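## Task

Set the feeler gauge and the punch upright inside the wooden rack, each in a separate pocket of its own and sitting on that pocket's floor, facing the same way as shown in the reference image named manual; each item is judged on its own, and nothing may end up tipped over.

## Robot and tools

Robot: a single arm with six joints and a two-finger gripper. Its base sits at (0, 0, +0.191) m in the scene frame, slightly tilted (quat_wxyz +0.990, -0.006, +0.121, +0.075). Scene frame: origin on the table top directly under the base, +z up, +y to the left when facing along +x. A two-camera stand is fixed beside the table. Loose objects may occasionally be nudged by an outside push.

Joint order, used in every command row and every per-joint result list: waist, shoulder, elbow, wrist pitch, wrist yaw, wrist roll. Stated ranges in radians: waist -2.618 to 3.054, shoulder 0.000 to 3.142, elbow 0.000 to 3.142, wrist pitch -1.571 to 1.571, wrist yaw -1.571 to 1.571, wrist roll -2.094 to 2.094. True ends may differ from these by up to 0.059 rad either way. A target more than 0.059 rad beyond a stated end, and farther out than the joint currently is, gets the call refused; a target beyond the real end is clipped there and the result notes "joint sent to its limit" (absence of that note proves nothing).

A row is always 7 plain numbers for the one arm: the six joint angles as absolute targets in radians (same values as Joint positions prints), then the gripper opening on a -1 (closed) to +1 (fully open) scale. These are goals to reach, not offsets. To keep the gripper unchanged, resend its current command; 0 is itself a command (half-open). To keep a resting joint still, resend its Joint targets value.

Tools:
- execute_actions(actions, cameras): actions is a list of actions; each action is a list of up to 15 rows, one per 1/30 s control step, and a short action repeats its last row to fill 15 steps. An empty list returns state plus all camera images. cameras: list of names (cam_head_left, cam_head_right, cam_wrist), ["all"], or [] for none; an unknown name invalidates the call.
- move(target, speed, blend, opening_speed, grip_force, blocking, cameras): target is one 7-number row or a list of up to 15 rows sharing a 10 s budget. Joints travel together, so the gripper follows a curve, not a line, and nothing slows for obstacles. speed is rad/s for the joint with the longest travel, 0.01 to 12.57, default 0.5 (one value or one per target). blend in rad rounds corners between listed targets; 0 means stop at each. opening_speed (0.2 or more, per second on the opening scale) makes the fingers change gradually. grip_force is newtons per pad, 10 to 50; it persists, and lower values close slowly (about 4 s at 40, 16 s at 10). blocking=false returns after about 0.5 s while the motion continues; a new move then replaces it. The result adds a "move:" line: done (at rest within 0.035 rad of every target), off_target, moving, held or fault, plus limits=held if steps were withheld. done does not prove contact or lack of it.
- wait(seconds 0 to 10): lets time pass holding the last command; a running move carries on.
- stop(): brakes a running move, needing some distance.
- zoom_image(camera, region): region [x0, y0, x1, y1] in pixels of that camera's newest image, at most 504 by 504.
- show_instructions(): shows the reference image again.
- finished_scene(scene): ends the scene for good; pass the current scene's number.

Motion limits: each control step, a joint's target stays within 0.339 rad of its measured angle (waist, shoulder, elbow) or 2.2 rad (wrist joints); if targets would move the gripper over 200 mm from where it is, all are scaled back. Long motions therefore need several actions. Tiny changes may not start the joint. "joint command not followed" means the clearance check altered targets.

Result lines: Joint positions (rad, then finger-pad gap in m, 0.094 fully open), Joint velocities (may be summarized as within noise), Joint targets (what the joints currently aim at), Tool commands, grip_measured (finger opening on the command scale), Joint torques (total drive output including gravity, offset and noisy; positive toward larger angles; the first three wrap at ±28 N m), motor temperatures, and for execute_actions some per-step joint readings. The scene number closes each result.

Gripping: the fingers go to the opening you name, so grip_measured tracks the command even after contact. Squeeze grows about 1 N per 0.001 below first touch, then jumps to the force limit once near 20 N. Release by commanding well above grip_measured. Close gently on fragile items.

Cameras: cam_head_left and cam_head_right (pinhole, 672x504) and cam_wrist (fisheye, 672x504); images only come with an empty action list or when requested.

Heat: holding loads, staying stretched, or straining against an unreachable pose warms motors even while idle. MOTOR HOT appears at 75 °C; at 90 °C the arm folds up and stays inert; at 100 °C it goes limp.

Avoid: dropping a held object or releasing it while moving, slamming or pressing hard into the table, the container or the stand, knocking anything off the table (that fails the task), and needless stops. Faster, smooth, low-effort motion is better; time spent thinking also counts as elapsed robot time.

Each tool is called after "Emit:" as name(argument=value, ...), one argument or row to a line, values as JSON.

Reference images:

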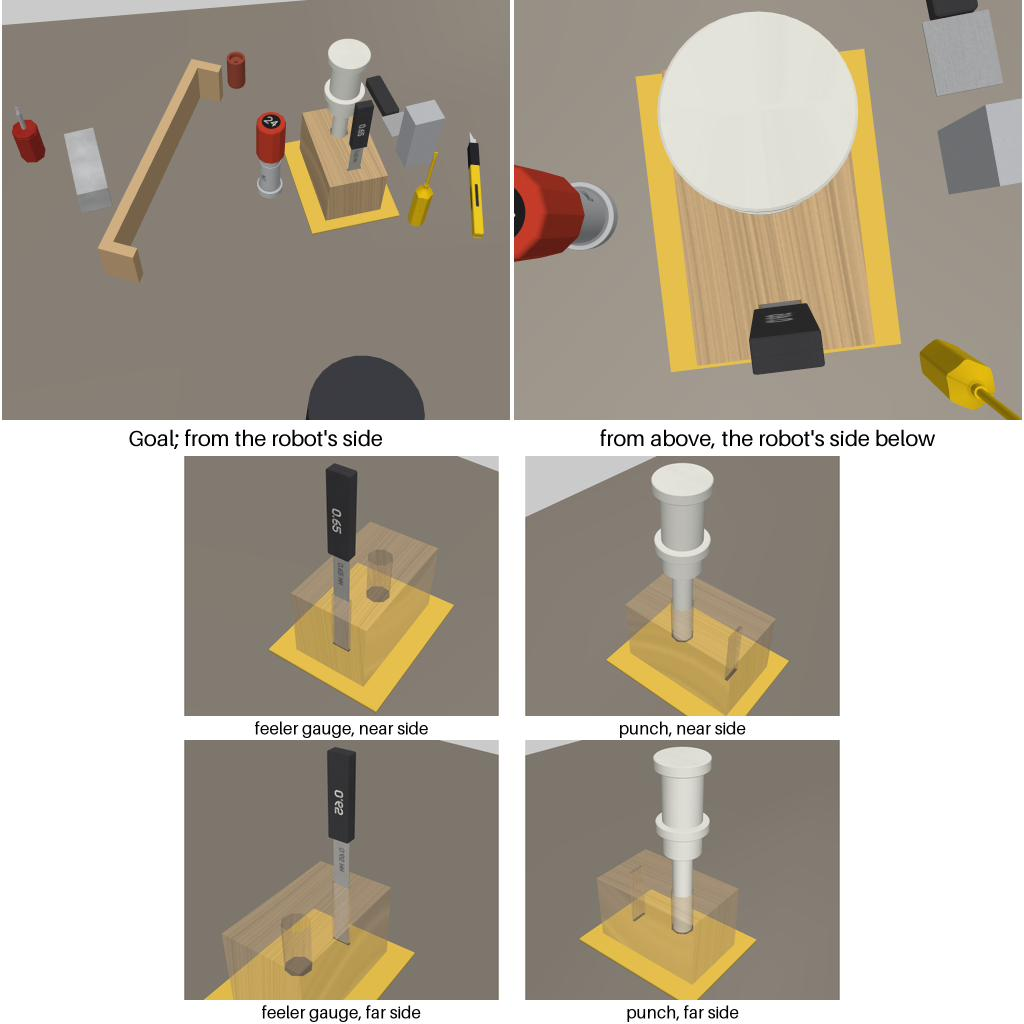

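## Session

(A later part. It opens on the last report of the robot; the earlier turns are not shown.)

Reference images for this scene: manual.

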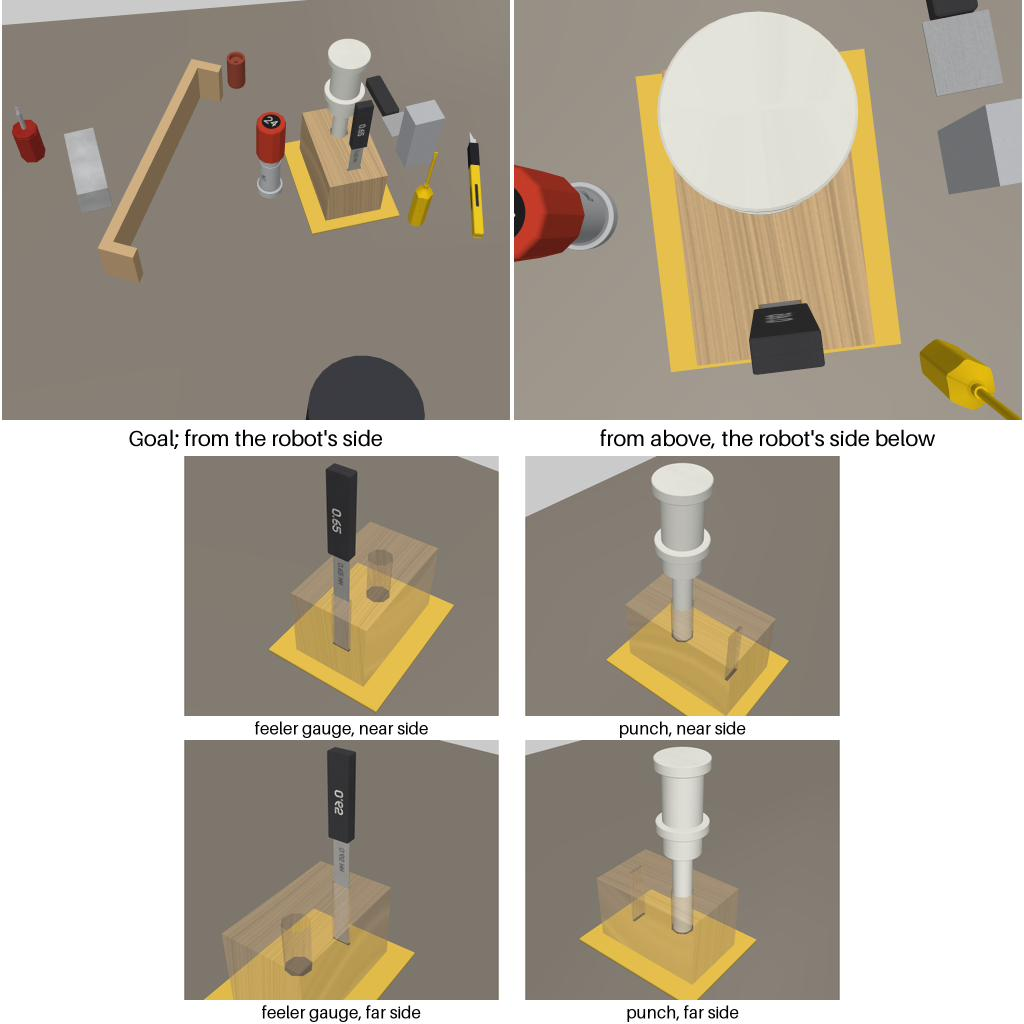

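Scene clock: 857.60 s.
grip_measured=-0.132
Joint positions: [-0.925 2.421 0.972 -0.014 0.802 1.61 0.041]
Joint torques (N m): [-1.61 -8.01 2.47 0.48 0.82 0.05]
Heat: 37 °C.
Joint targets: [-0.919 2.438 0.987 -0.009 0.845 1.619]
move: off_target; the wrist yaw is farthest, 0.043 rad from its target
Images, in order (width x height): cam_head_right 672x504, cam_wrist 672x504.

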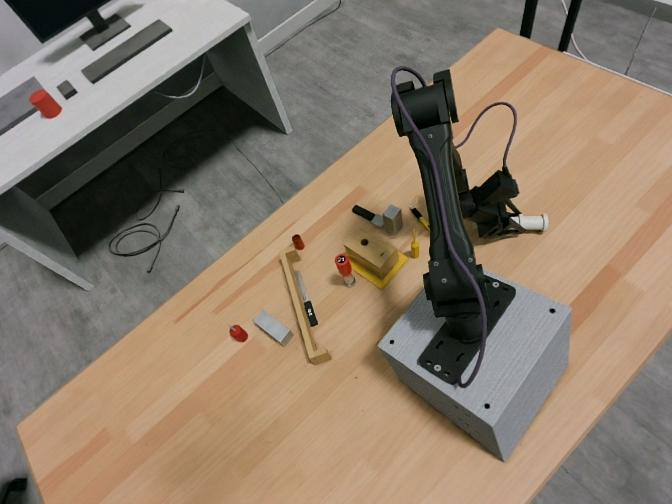

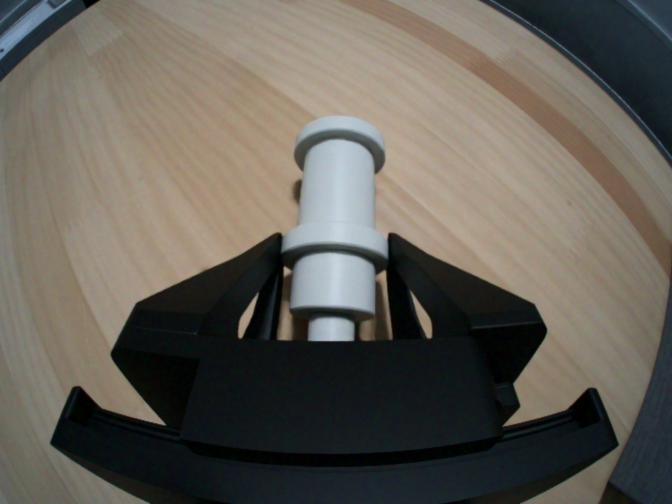

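Emit:
move(
  target=[-0.775, 1.620, 0.5255, 0.050, -1.062, -1.061, -0.35],
  speed=0.12,
  cameras=["cam_head_left", "cam_head_right"],
)

Emit:
zoom_image(
  camera="cam_head_left",
  region=[335, 200, 385, 260],
)

Emit:
zoom_image(
  camera="cam_head_right",
  region=[340, 200, 390, 260],
)

Scene clock: 1703.57 s.
grip_measured=-0.127
Joint positions: [-0.783 1.609 0.539 0.035 -1.037 -1.069 0.041]
Joint torques (N m): [-0.31 -5.2 2.66 1.3 -0.57 0.04]
Heat: 36 °C.
Joint targets: [-0.775 1.620 0.525 0.050 -1.062 -1.061]
move: done
Images, in order (width x height): cam_head_left 672x504, cam_head_right 672x504.

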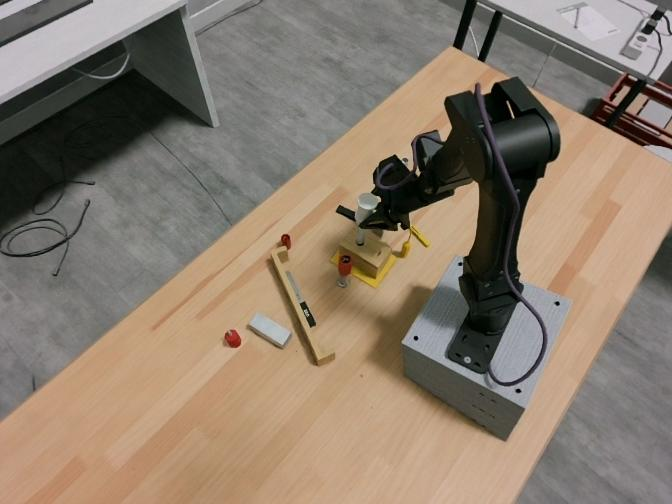

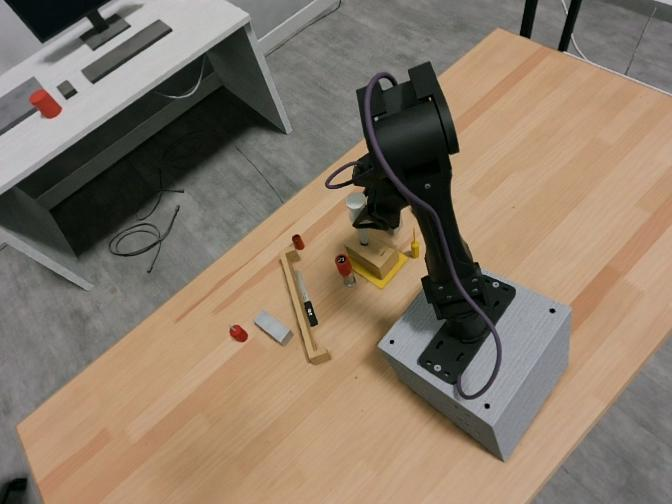

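Scaled by 8.400 from the camera's 672x504 image, which has a finer 960x720 frame.

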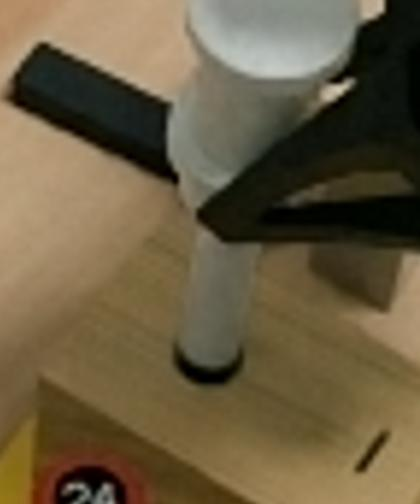

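Scaled by 8.400 from the camera's 672x504 image, which has a finer 960x720 frame.

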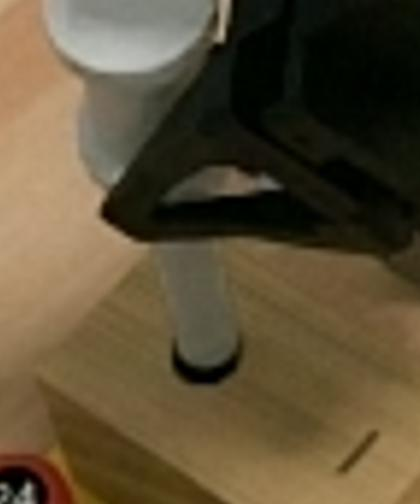

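Emit:
move(
  target=[-0.769, 1.655, 0.5165, 0.103, -1.059, -1.052, -0.35],
  speed=0.1,
  cameras=["cam_head_left", "cam_head_right"],
)

Emit:
zoom_image(
  camera="cam_head_left",
  region=[335, 200, 385, 260],
)

Emit:
zoom_image(
  camera="cam_head_right",
  region=[340, 200, 390, 260],
)

Scene clock: 1733.57 s.
grip_measured=-0.127
Joint positions: [-0.778 1.635 0.539 0.094 -1.058 -1.056 0.041]
Joint torques (N m): [-0.27 -4.78 1.94 1.3 -0.36 0]
Motor temperatures (°C): [28 35 30 30 27 27 34]
Heat: 35 °C.
Joint targets: [-0.769 1.655 0.516 0.103 -1.059 -1.052]
move: done
Images, in order (width x height): cam_head_left 672x504, cam_head_right 672x504.

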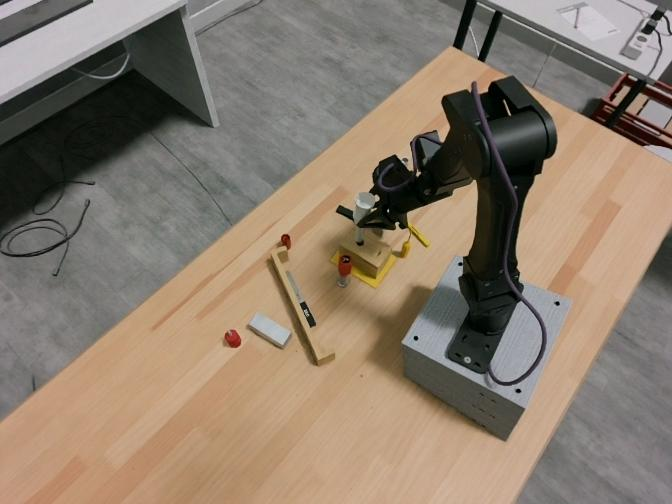

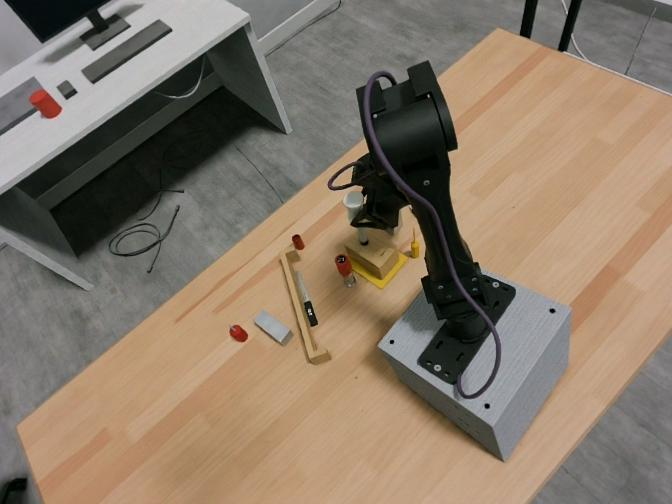

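Scaled by 8.400 from the camera's 672x504 image, which has a finer 960x720 frame.

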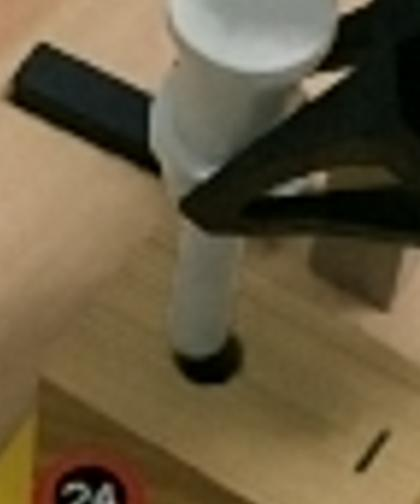

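Scaled by 8.400 from the camera's 672x504 image, which has a finer 960x720 frame.

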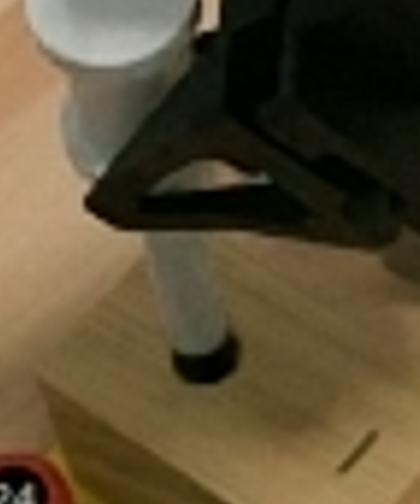

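Emit:
move(
  target=[-0.789, 1.582, 0.503, 0.052, -1.060, -1.0745, -0.35],
  speed=0.1,
  cameras=["cam_head_left", "cam_head_right"],
)

Emit:
zoom_image(
  camera="cam_head_left",
  region=[335, 200, 385, 260],
)

Emit:
zoom_image(
  camera="cam_head_right",
  region=[340, 200, 390, 260],
)

Scene clock: 1770.63 s.
grip_measured=-0.127
Joint positions: [-0.778 1.607 0.519 0.071 -1.044 -1.068 0.041]
Joint torques (N m): [-1.94 -7.79 2.41 0.95 -0.49 -0.11]
Heat: 34 °C.
Joint targets: [-0.789 1.582 0.503 0.052 -1.060 -1.075]
move: done
Images, in order (width x height): cam_head_left 672x504, cam_head_right 672x504.

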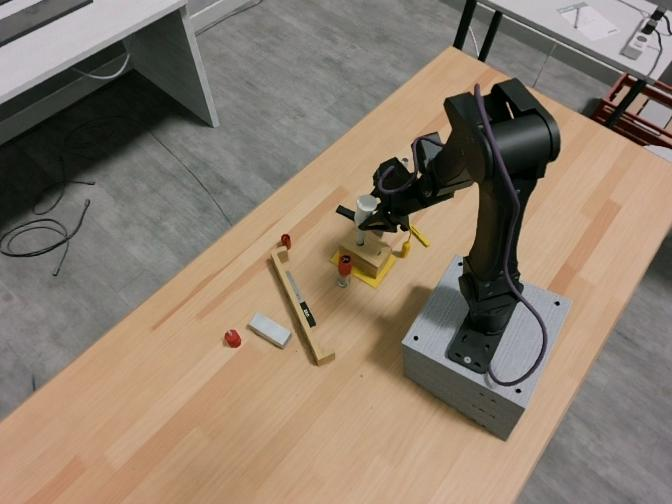

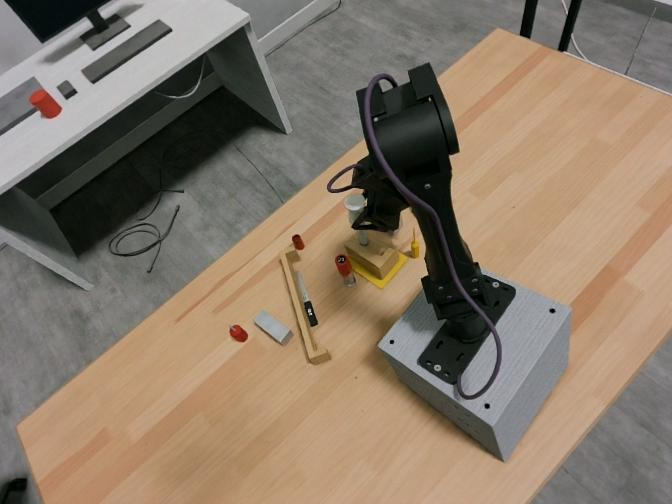

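Scaled by 8.400 from the camera's 672x504 image, which has a finer 960x720 frame.

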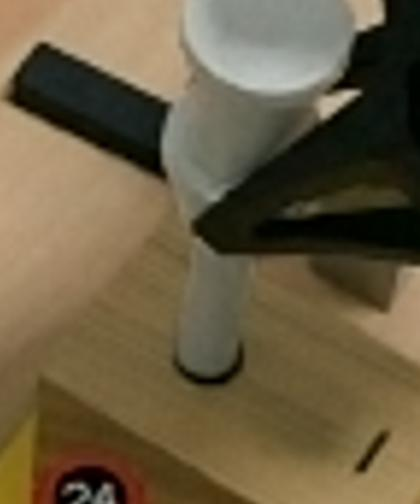

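Scaled by 8.400 from the camera's 672x504 image, which has a finer 960x720 frame.

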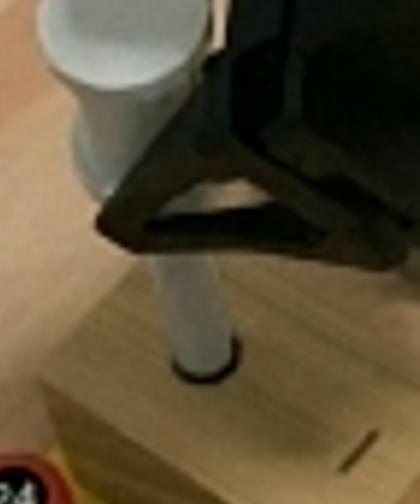

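Emit:
move(
  target=[-0.764, 1.679, 0.488, 0.1606, -1.056, -1.0437, -0.35],
  speed=0.08,
  cameras=["cam_head_left", "cam_head_right"],
)

Emit:
zoom_image(
  camera="cam_head_left",
  region=[335, 200, 385, 260],
)

Emit:
zoom_image(
  camera="cam_head_right",
  region=[340, 200, 390, 260],
)

Scene clock: 1800.13 s.
grip_measured=-0.127
Joint positions: [-0.775 1.651 0.512 0.168 -1.088 -1.047 0.041]
Joint torques (N m): [-0.08 -4.22 1.72 1.14 -0.07 -0.01]
Heat: 35 °C.
Joint targets: [-0.764 1.679 0.488 0.161 -1.056 -1.044]
move: done
Images, in order (width x height): cam_head_left 672x504, cam_head_right 672x504.

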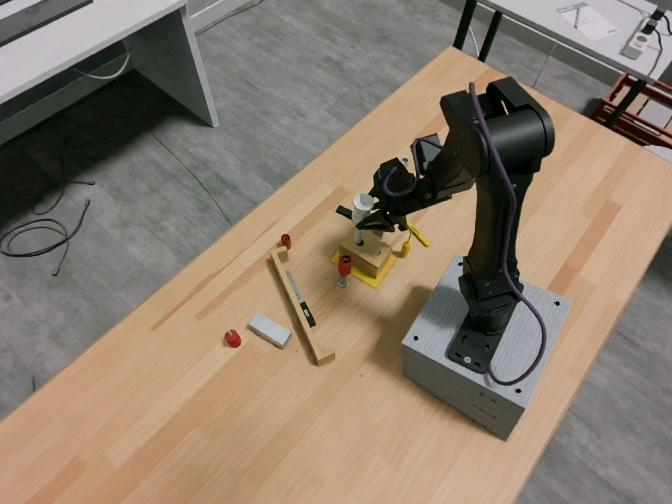

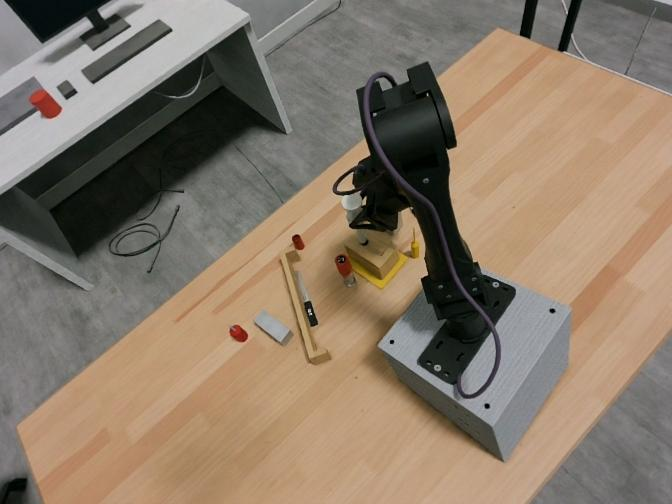

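Scaled by 8.400 from the camera's 672x504 image, which has a finer 960x720 frame.

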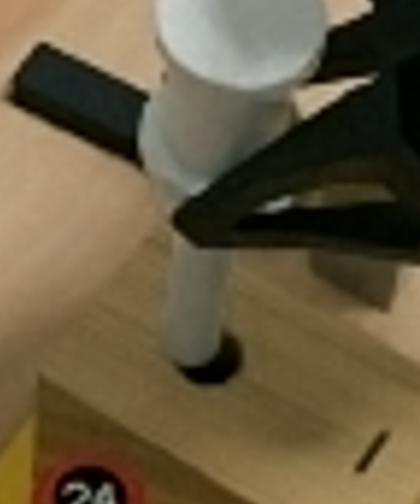

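Scaled by 8.400 from the camera's 672x504 image, which has a finer 960x720 frame.

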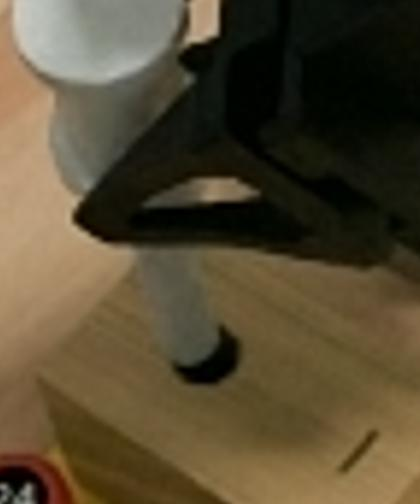

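Emit:
move(
  target=[-0.799, 1.615, 0.490, 0.074, -1.066, -1.0895, -0.35],
  speed=0.06,
  cameras=["cam_head_left", "cam_head_right"],
)

Emit:
zoom_image(
  camera="cam_head_left",
  region=[335, 200, 385, 260],
)

Emit:
zoom_image(
  camera="cam_head_right",
  region=[340, 200, 390, 260],
)

Scene clock: 1858.03 s.
grip_measured=-0.127
Joint positions: [-0.787 1.632 0.512 0.112 -1.077 -1.085 0.041]
Joint torques (N m): [-2.1 -7.23 1.89 0.76 -0.25 -0.07]
Heat: 34 °C.
Joint targets: [-0.799 1.615 0.490 0.074 -1.066 -1.090]
move: off_target; the wrist pitch is farthest, 0.038 rad from its target
Images, in order (width x height): cam_head_left 672x504, cam_head_right 672x504.

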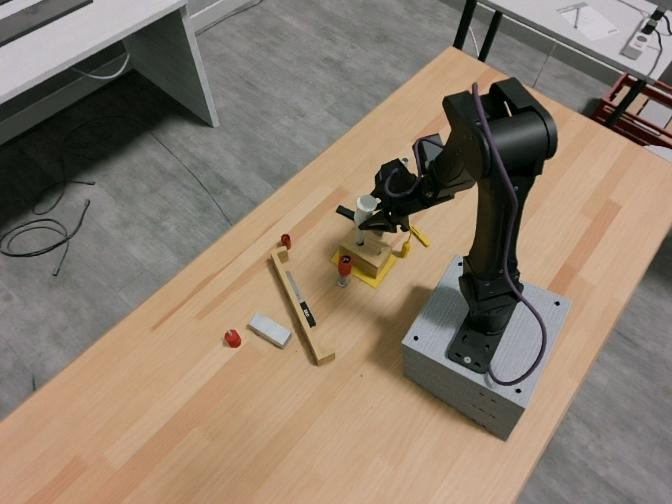

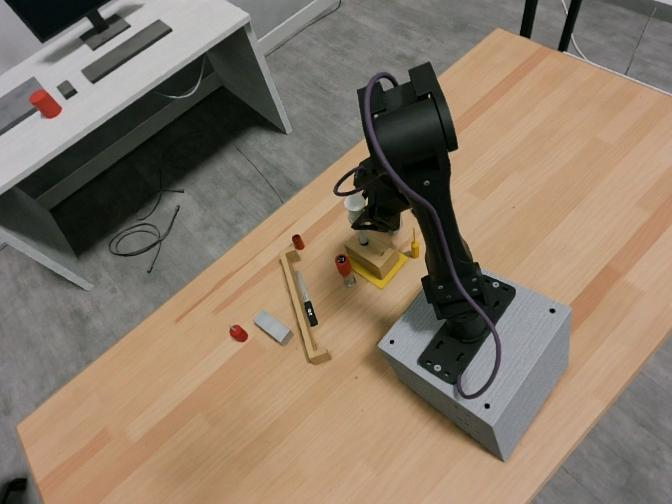

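Scaled by 8.400 from the camera's 672x504 image, which has a finer 960x720 frame.

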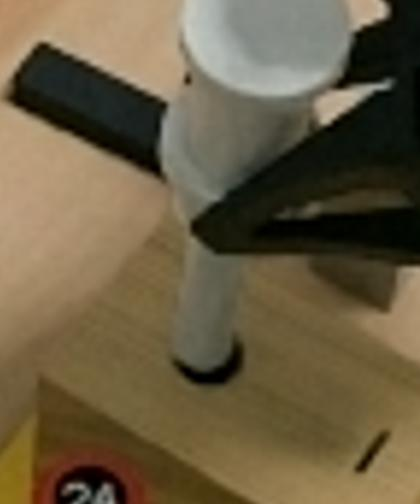

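Scaled by 8.400 from the camera's 672x504 image, which has a finer 960x720 frame.

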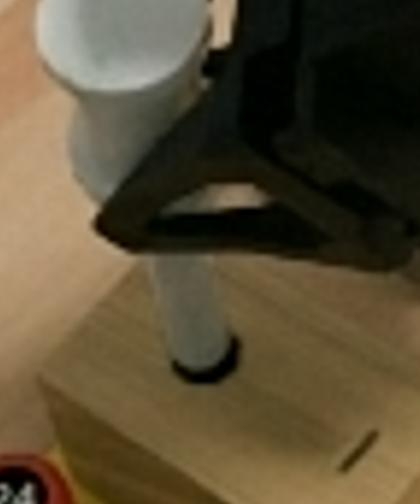

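Emit:
move(
  target=[-0.799, 1.597, 0.476, 0.077, -1.066, -1.0895, -0.35],
  speed=0.05,
  cameras=["cam_head_left", "cam_head_right"],
)

Emit:
zoom_image(
  camera="cam_head_left",
  region=[335, 200, 385, 260],
)

Emit:
zoom_image(
  camera="cam_head_right",
  region=[340, 200, 390, 260],
)

Scene clock: 1885.63 s.
grip_measured=-0.127
Joint positions: [-0.787 1.621 0.492 0.099 -1.049 -1.087 0.041]
Joint torques (N m): [-2.06 -7.64 2.25 0.91 -0.5 -0.06]
Heat: 34 °C.
Joint targets: [-0.799 1.597 0.476 0.077 -1.066 -1.090]
move: done
Images, in order (width x height): cam_head_left 672x504, cam_head_right 672x504.

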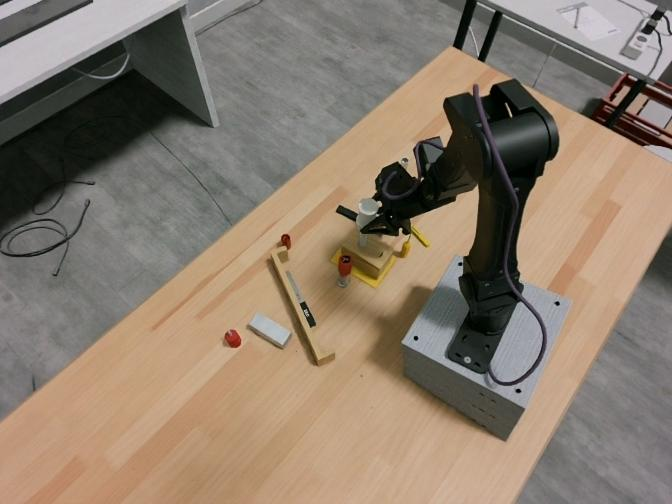

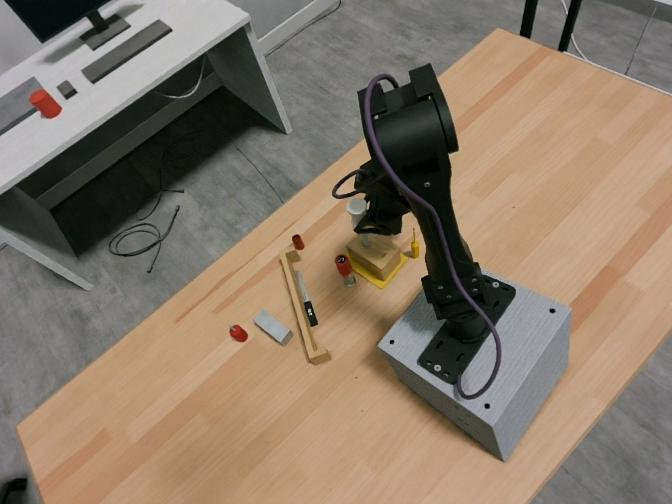

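Scaled by 8.400 from the camera's 672x504 image, which has a finer 960x720 frame.

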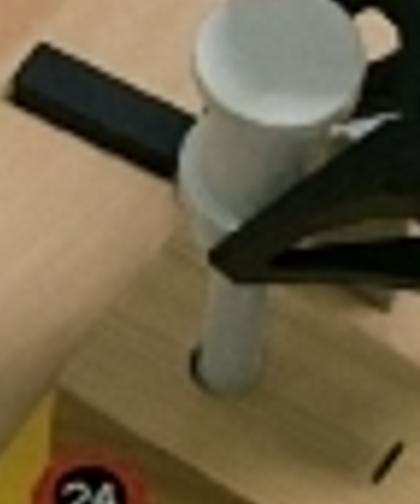

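Scaled by 8.400 from the camera's 672x504 image, which has a finer 960x720 frame.

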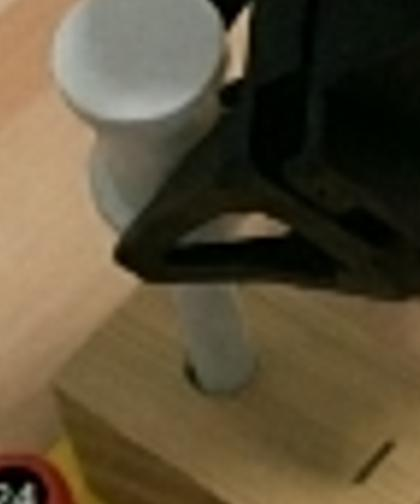

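Emit:
move(
  target=[-0.772, 1.680, 0.4655, 0.180, -1.066, -1.066, -0.35],
  speed=0.08,
  cameras=["cam_head_left", "cam_head_right"],
)

Emit:
zoom_image(
  camera="cam_head_left",
  region=[335, 190, 395, 290],
)

Emit:
zoom_image(
  camera="cam_head_right",
  region=[335, 190, 395, 290],
)

Scene clock: 1904.77 s.
grip_measured=-0.127
Joint positions: [-0.779 1.667 0.481 0.171 -1.047 -1.075 0.041]
Joint torques (N m): [-0.4 -5.11 2.03 1.28 -0.52 0.05]
Heat: 35 °C.
Joint targets: [-0.772 1.680 0.466 0.180 -1.066 -1.066]
move: done
Images, in order (width x height): cam_head_left 672x504, cam_head_right 672x504.

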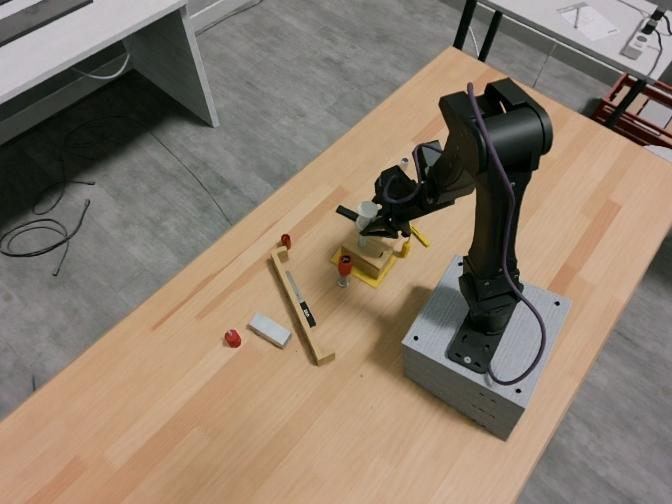

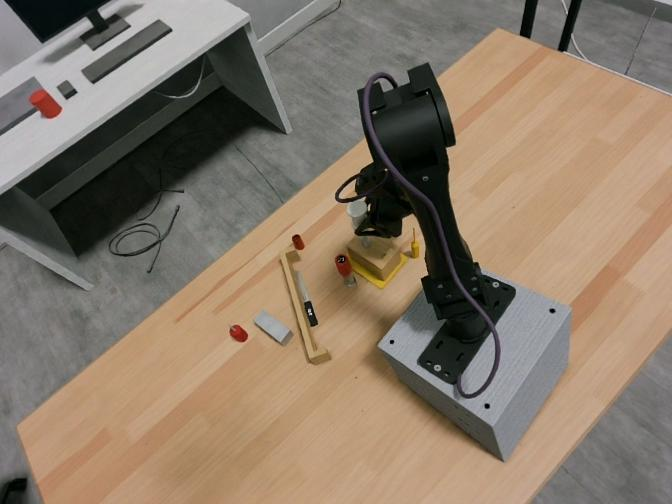

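Scaled by 5.040 from the camera's 672x504 image, which has a finer 960x720 frame.

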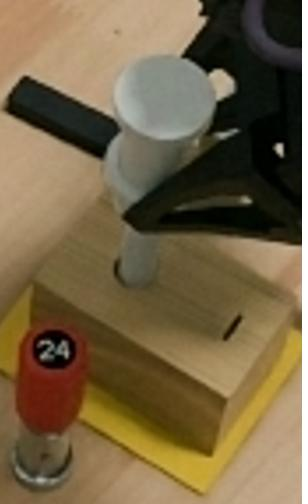

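Scaled by 5.040 from the camera's 672x504 image, which has a finer 960x720 frame.

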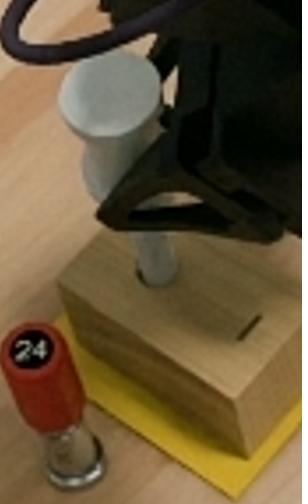

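Emit:
move(
  target=[-0.764, 1.736, 0.454, 0.260, -1.062, -1.052, -0.35],
  speed=0.08,
  cameras=["cam_head_left", "cam_head_right"],
)

Emit:
zoom_image(
  camera="cam_head_left",
  region=[335, 190, 395, 290],
)

Emit:
zoom_image(
  camera="cam_head_right",
  region=[335, 190, 395, 290],
)

Scene clock: 1917.80 s.
grip_measured=-0.127
Joint positions: [-0.772 1.722 0.469 0.252 -1.043 -1.061 0.041]
Joint torques (N m): [-0.39 -5.19 1.69 1.28 -0.51 0.05]
Heat: 35 °C.
Joint targets: [-0.764 1.736 0.454 0.260 -1.062 -1.052]
move: done
Images, in order (width x height): cam_head_left 672x504, cam_head_right 672x504.

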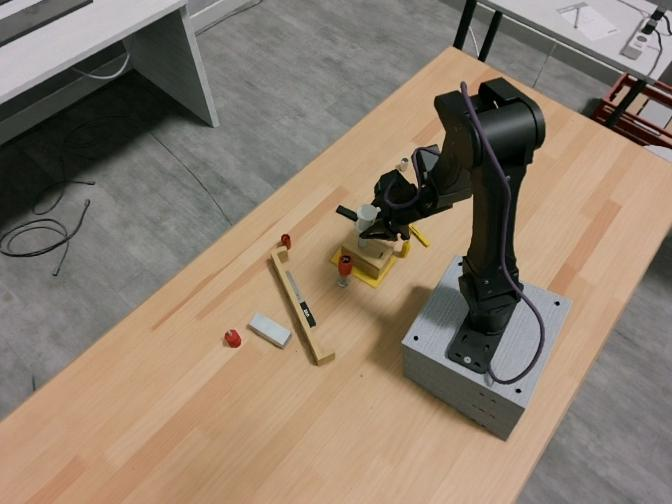

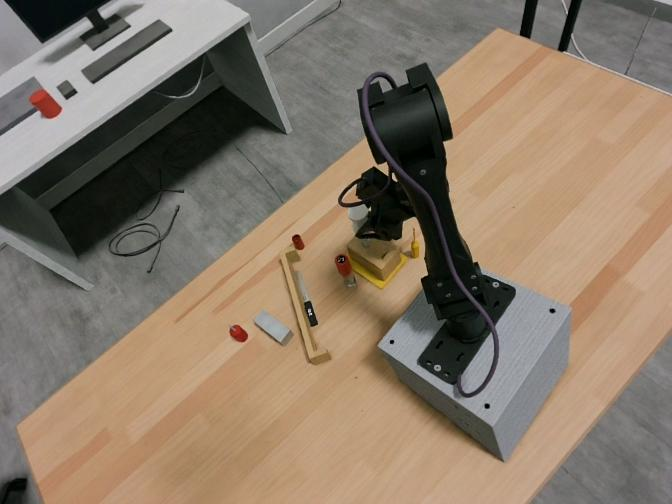

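Scaled by 5.040 from the camera's 672x504 image, which has a finer 960x720 frame.

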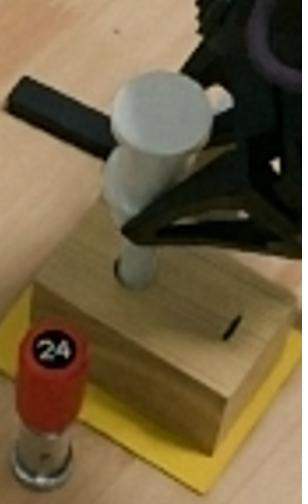

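Scaled by 5.040 from the camera's 672x504 image, which has a finer 960x720 frame.

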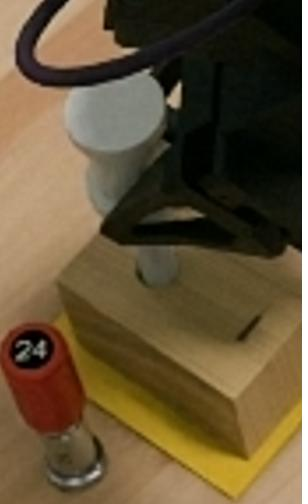

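Emit:
move(
  target=[-0.760, 1.755, 0.450, 0.288, -1.060, -1.047, -0.35],
  speed=0.06,
)

Emit:
move(
  target=[-0.757, 1.774, 0.446, 0.315, -1.058, -1.042, -0.35],
  speed=0.06,
  cameras=["cam_head_left", "cam_head_right"],
)

Emit:
zoom_image(
  camera="cam_head_left",
  region=[335, 190, 395, 290],
)

Emit:
zoom_image(
  camera="cam_head_right",
  region=[335, 190, 395, 290],
)

Scene clock: 1935.13 s.
grip_measured=-0.127
Joint positions: [-0.768 1.741 0.469 0.276 -1.04 -1.055 0.041]
Joint torques (N m): [-0.4 -5.29 1.29 1.33 -0.52 0.05]
Heat: 35 °C.
Joint targets: [-0.760 1.755 0.450 0.288 -1.060 -1.047]
move: done

Scene clock: 1935.93 s.
grip_measured=-0.127
Joint positions: [-0.767 1.76 0.461 0.308 -1.039 -1.051 0.041]
Joint torques (N m): [-0.25 -5.23 1.5 1.29 -0.52 0.06]
Heat: 35 °C.
Joint targets: [-0.757 1.774 0.446 0.315 -1.058 -1.042]
move: done
Images, in order (width x height): cam_head_left 672x504, cam_head_right 672x504.

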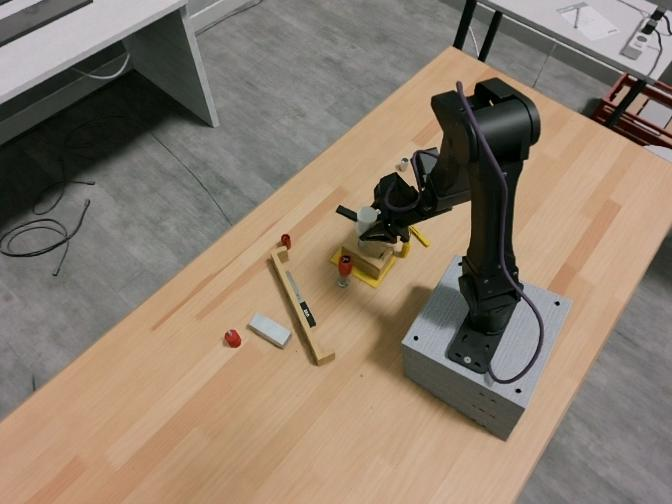

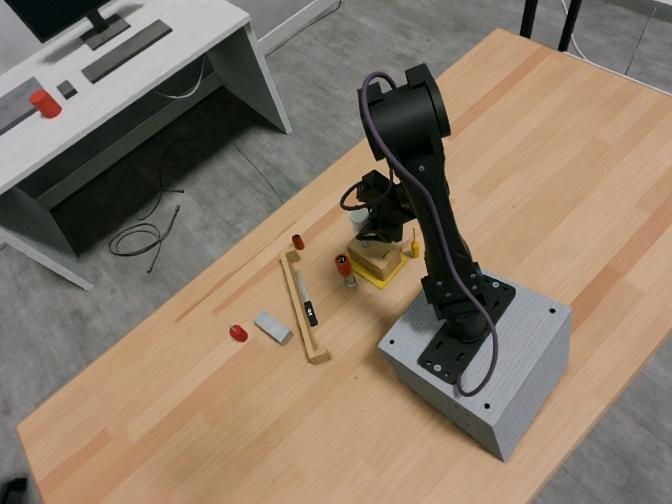

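Scaled by 5.040 from the camera's 672x504 image, which has a finer 960x720 frame.

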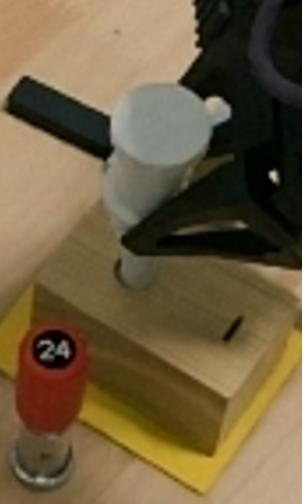

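Scaled by 5.040 from the camera's 672x504 image, which has a finer 960x720 frame.

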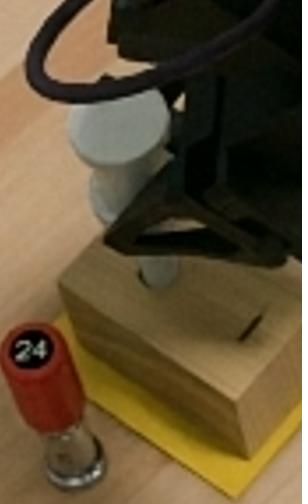

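Emit:
move(
  target=[-0.754, 1.793, 0.442, 0.342, -1.056, -1.037, -0.35],
  speed=0.06,
)

Emit:
move(
  target=[-0.751, 1.812, 0.438, 0.369, -1.054, -1.032, -0.35],
  speed=0.06,
  cameras=["cam_head_left", "cam_head_right"],
)

Emit:
zoom_image(
  camera="cam_head_left",
  region=[335, 190, 395, 290],
)

Emit:
zoom_image(
  camera="cam_head_right",
  region=[335, 190, 395, 290],
)

Scene clock: 1948.10 s.
grip_measured=-0.127
Joint positions: [-0.762 1.779 0.461 0.331 -1.036 -1.046 0.041]
Joint torques (N m): [-0.39 -5.35 1.09 1.33 -0.53 0.04]
Heat: 35 °C.
Joint targets: [-0.754 1.793 0.442 0.342 -1.056 -1.037]
move: done

Scene clock: 1948.90 s.
grip_measured=-0.127
Joint positions: [-0.761 1.796 0.453 0.363 -1.034 -1.041 0.041]
Joint torques (N m): [-0.23 -5.24 1.26 1.28 -0.51 0.05]
Heat: 35 °C.
Joint targets: [-0.751 1.812 0.438 0.369 -1.054 -1.032]
move: done
Images, in order (width x height): cam_head_left 672x504, cam_head_right 672x504.

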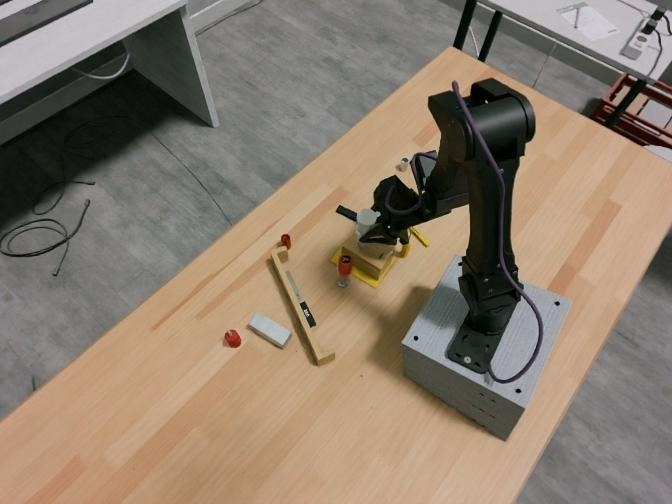

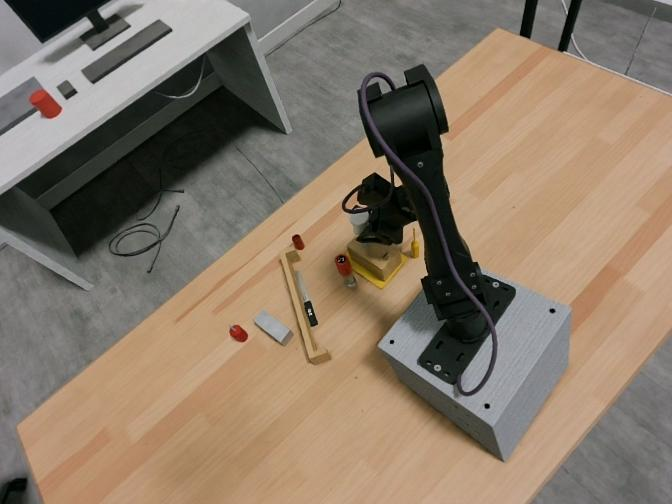

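Scaled by 5.040 from the camera's 672x504 image, which has a finer 960x720 frame.

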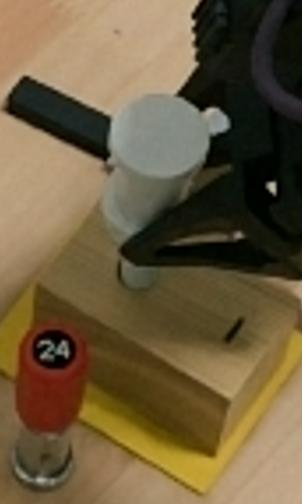

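Scaled by 5.040 from the camera's 672x504 image, which has a finer 960x720 frame.

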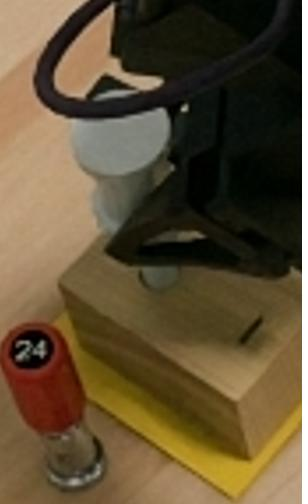

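Emit:
move(
  target=[-0.748, 1.831, 0.434, 0.396, -1.052, -1.027, -0.35],
  speed=0.06,
)

Emit:
move(
  target=[-0.745, 1.850, 0.430, 0.423, -1.050, -1.022, -0.35],
  speed=0.06,
  cameras=["cam_head_left", "cam_head_right"],
)

Emit:
zoom_image(
  camera="cam_head_left",
  region=[335, 190, 395, 290],
)

Emit:
zoom_image(
  camera="cam_head_right",
  region=[335, 190, 395, 290],
)

Scene clock: 1960.30 s.
grip_measured=-0.127
Joint positions: [-0.758 1.81 0.453 0.389 -1.045 -1.033 0.041]
Joint torques (N m): [-0.21 -4.94 0.9 1.31 -0.41 0.02]
Heat: 35 °C.
Joint targets: [-0.748 1.831 0.434 0.396 -1.052 -1.027]
move: done

Scene clock: 1961.13 s.
grip_measured=-0.127
Joint positions: [-0.758 1.826 0.446 0.426 -1.059 -1.027 0.041]
Joint torques (N m): [0.02 -4.71 0.99 1.22 -0.27 0.02]
Heat: 35 °C.
Joint targets: [-0.745 1.850 0.430 0.423 -1.050 -1.022]
move: done
Images, in order (width x height): cam_head_left 672x504, cam_head_right 672x504.

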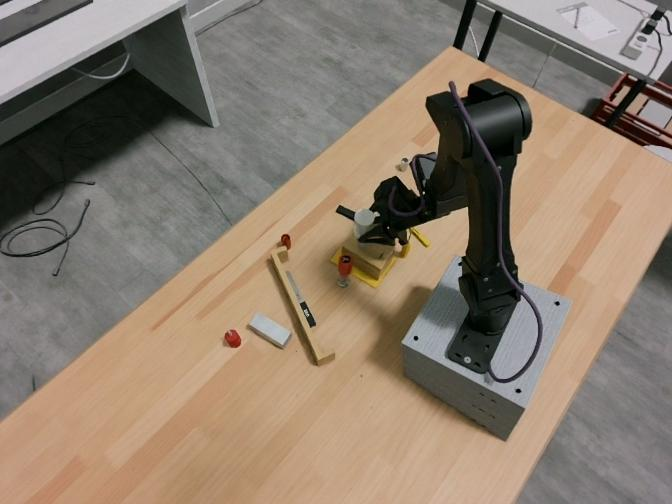

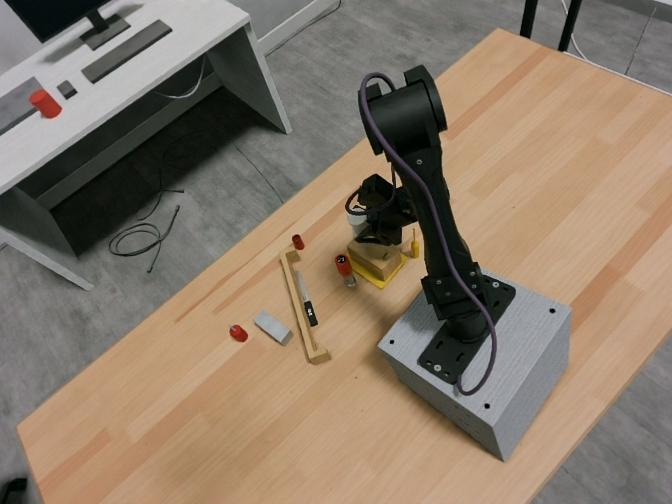

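Scaled by 5.040 from the camera's 672x504 image, which has a finer 960x720 frame.

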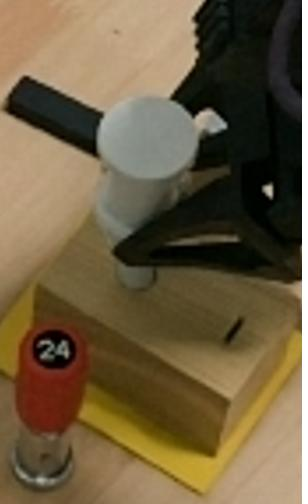

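Scaled by 5.040 from the camera's 672x504 image, which has a finer 960x720 frame.

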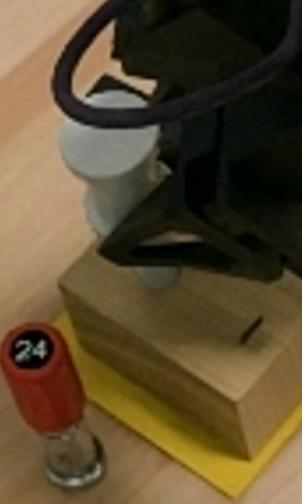

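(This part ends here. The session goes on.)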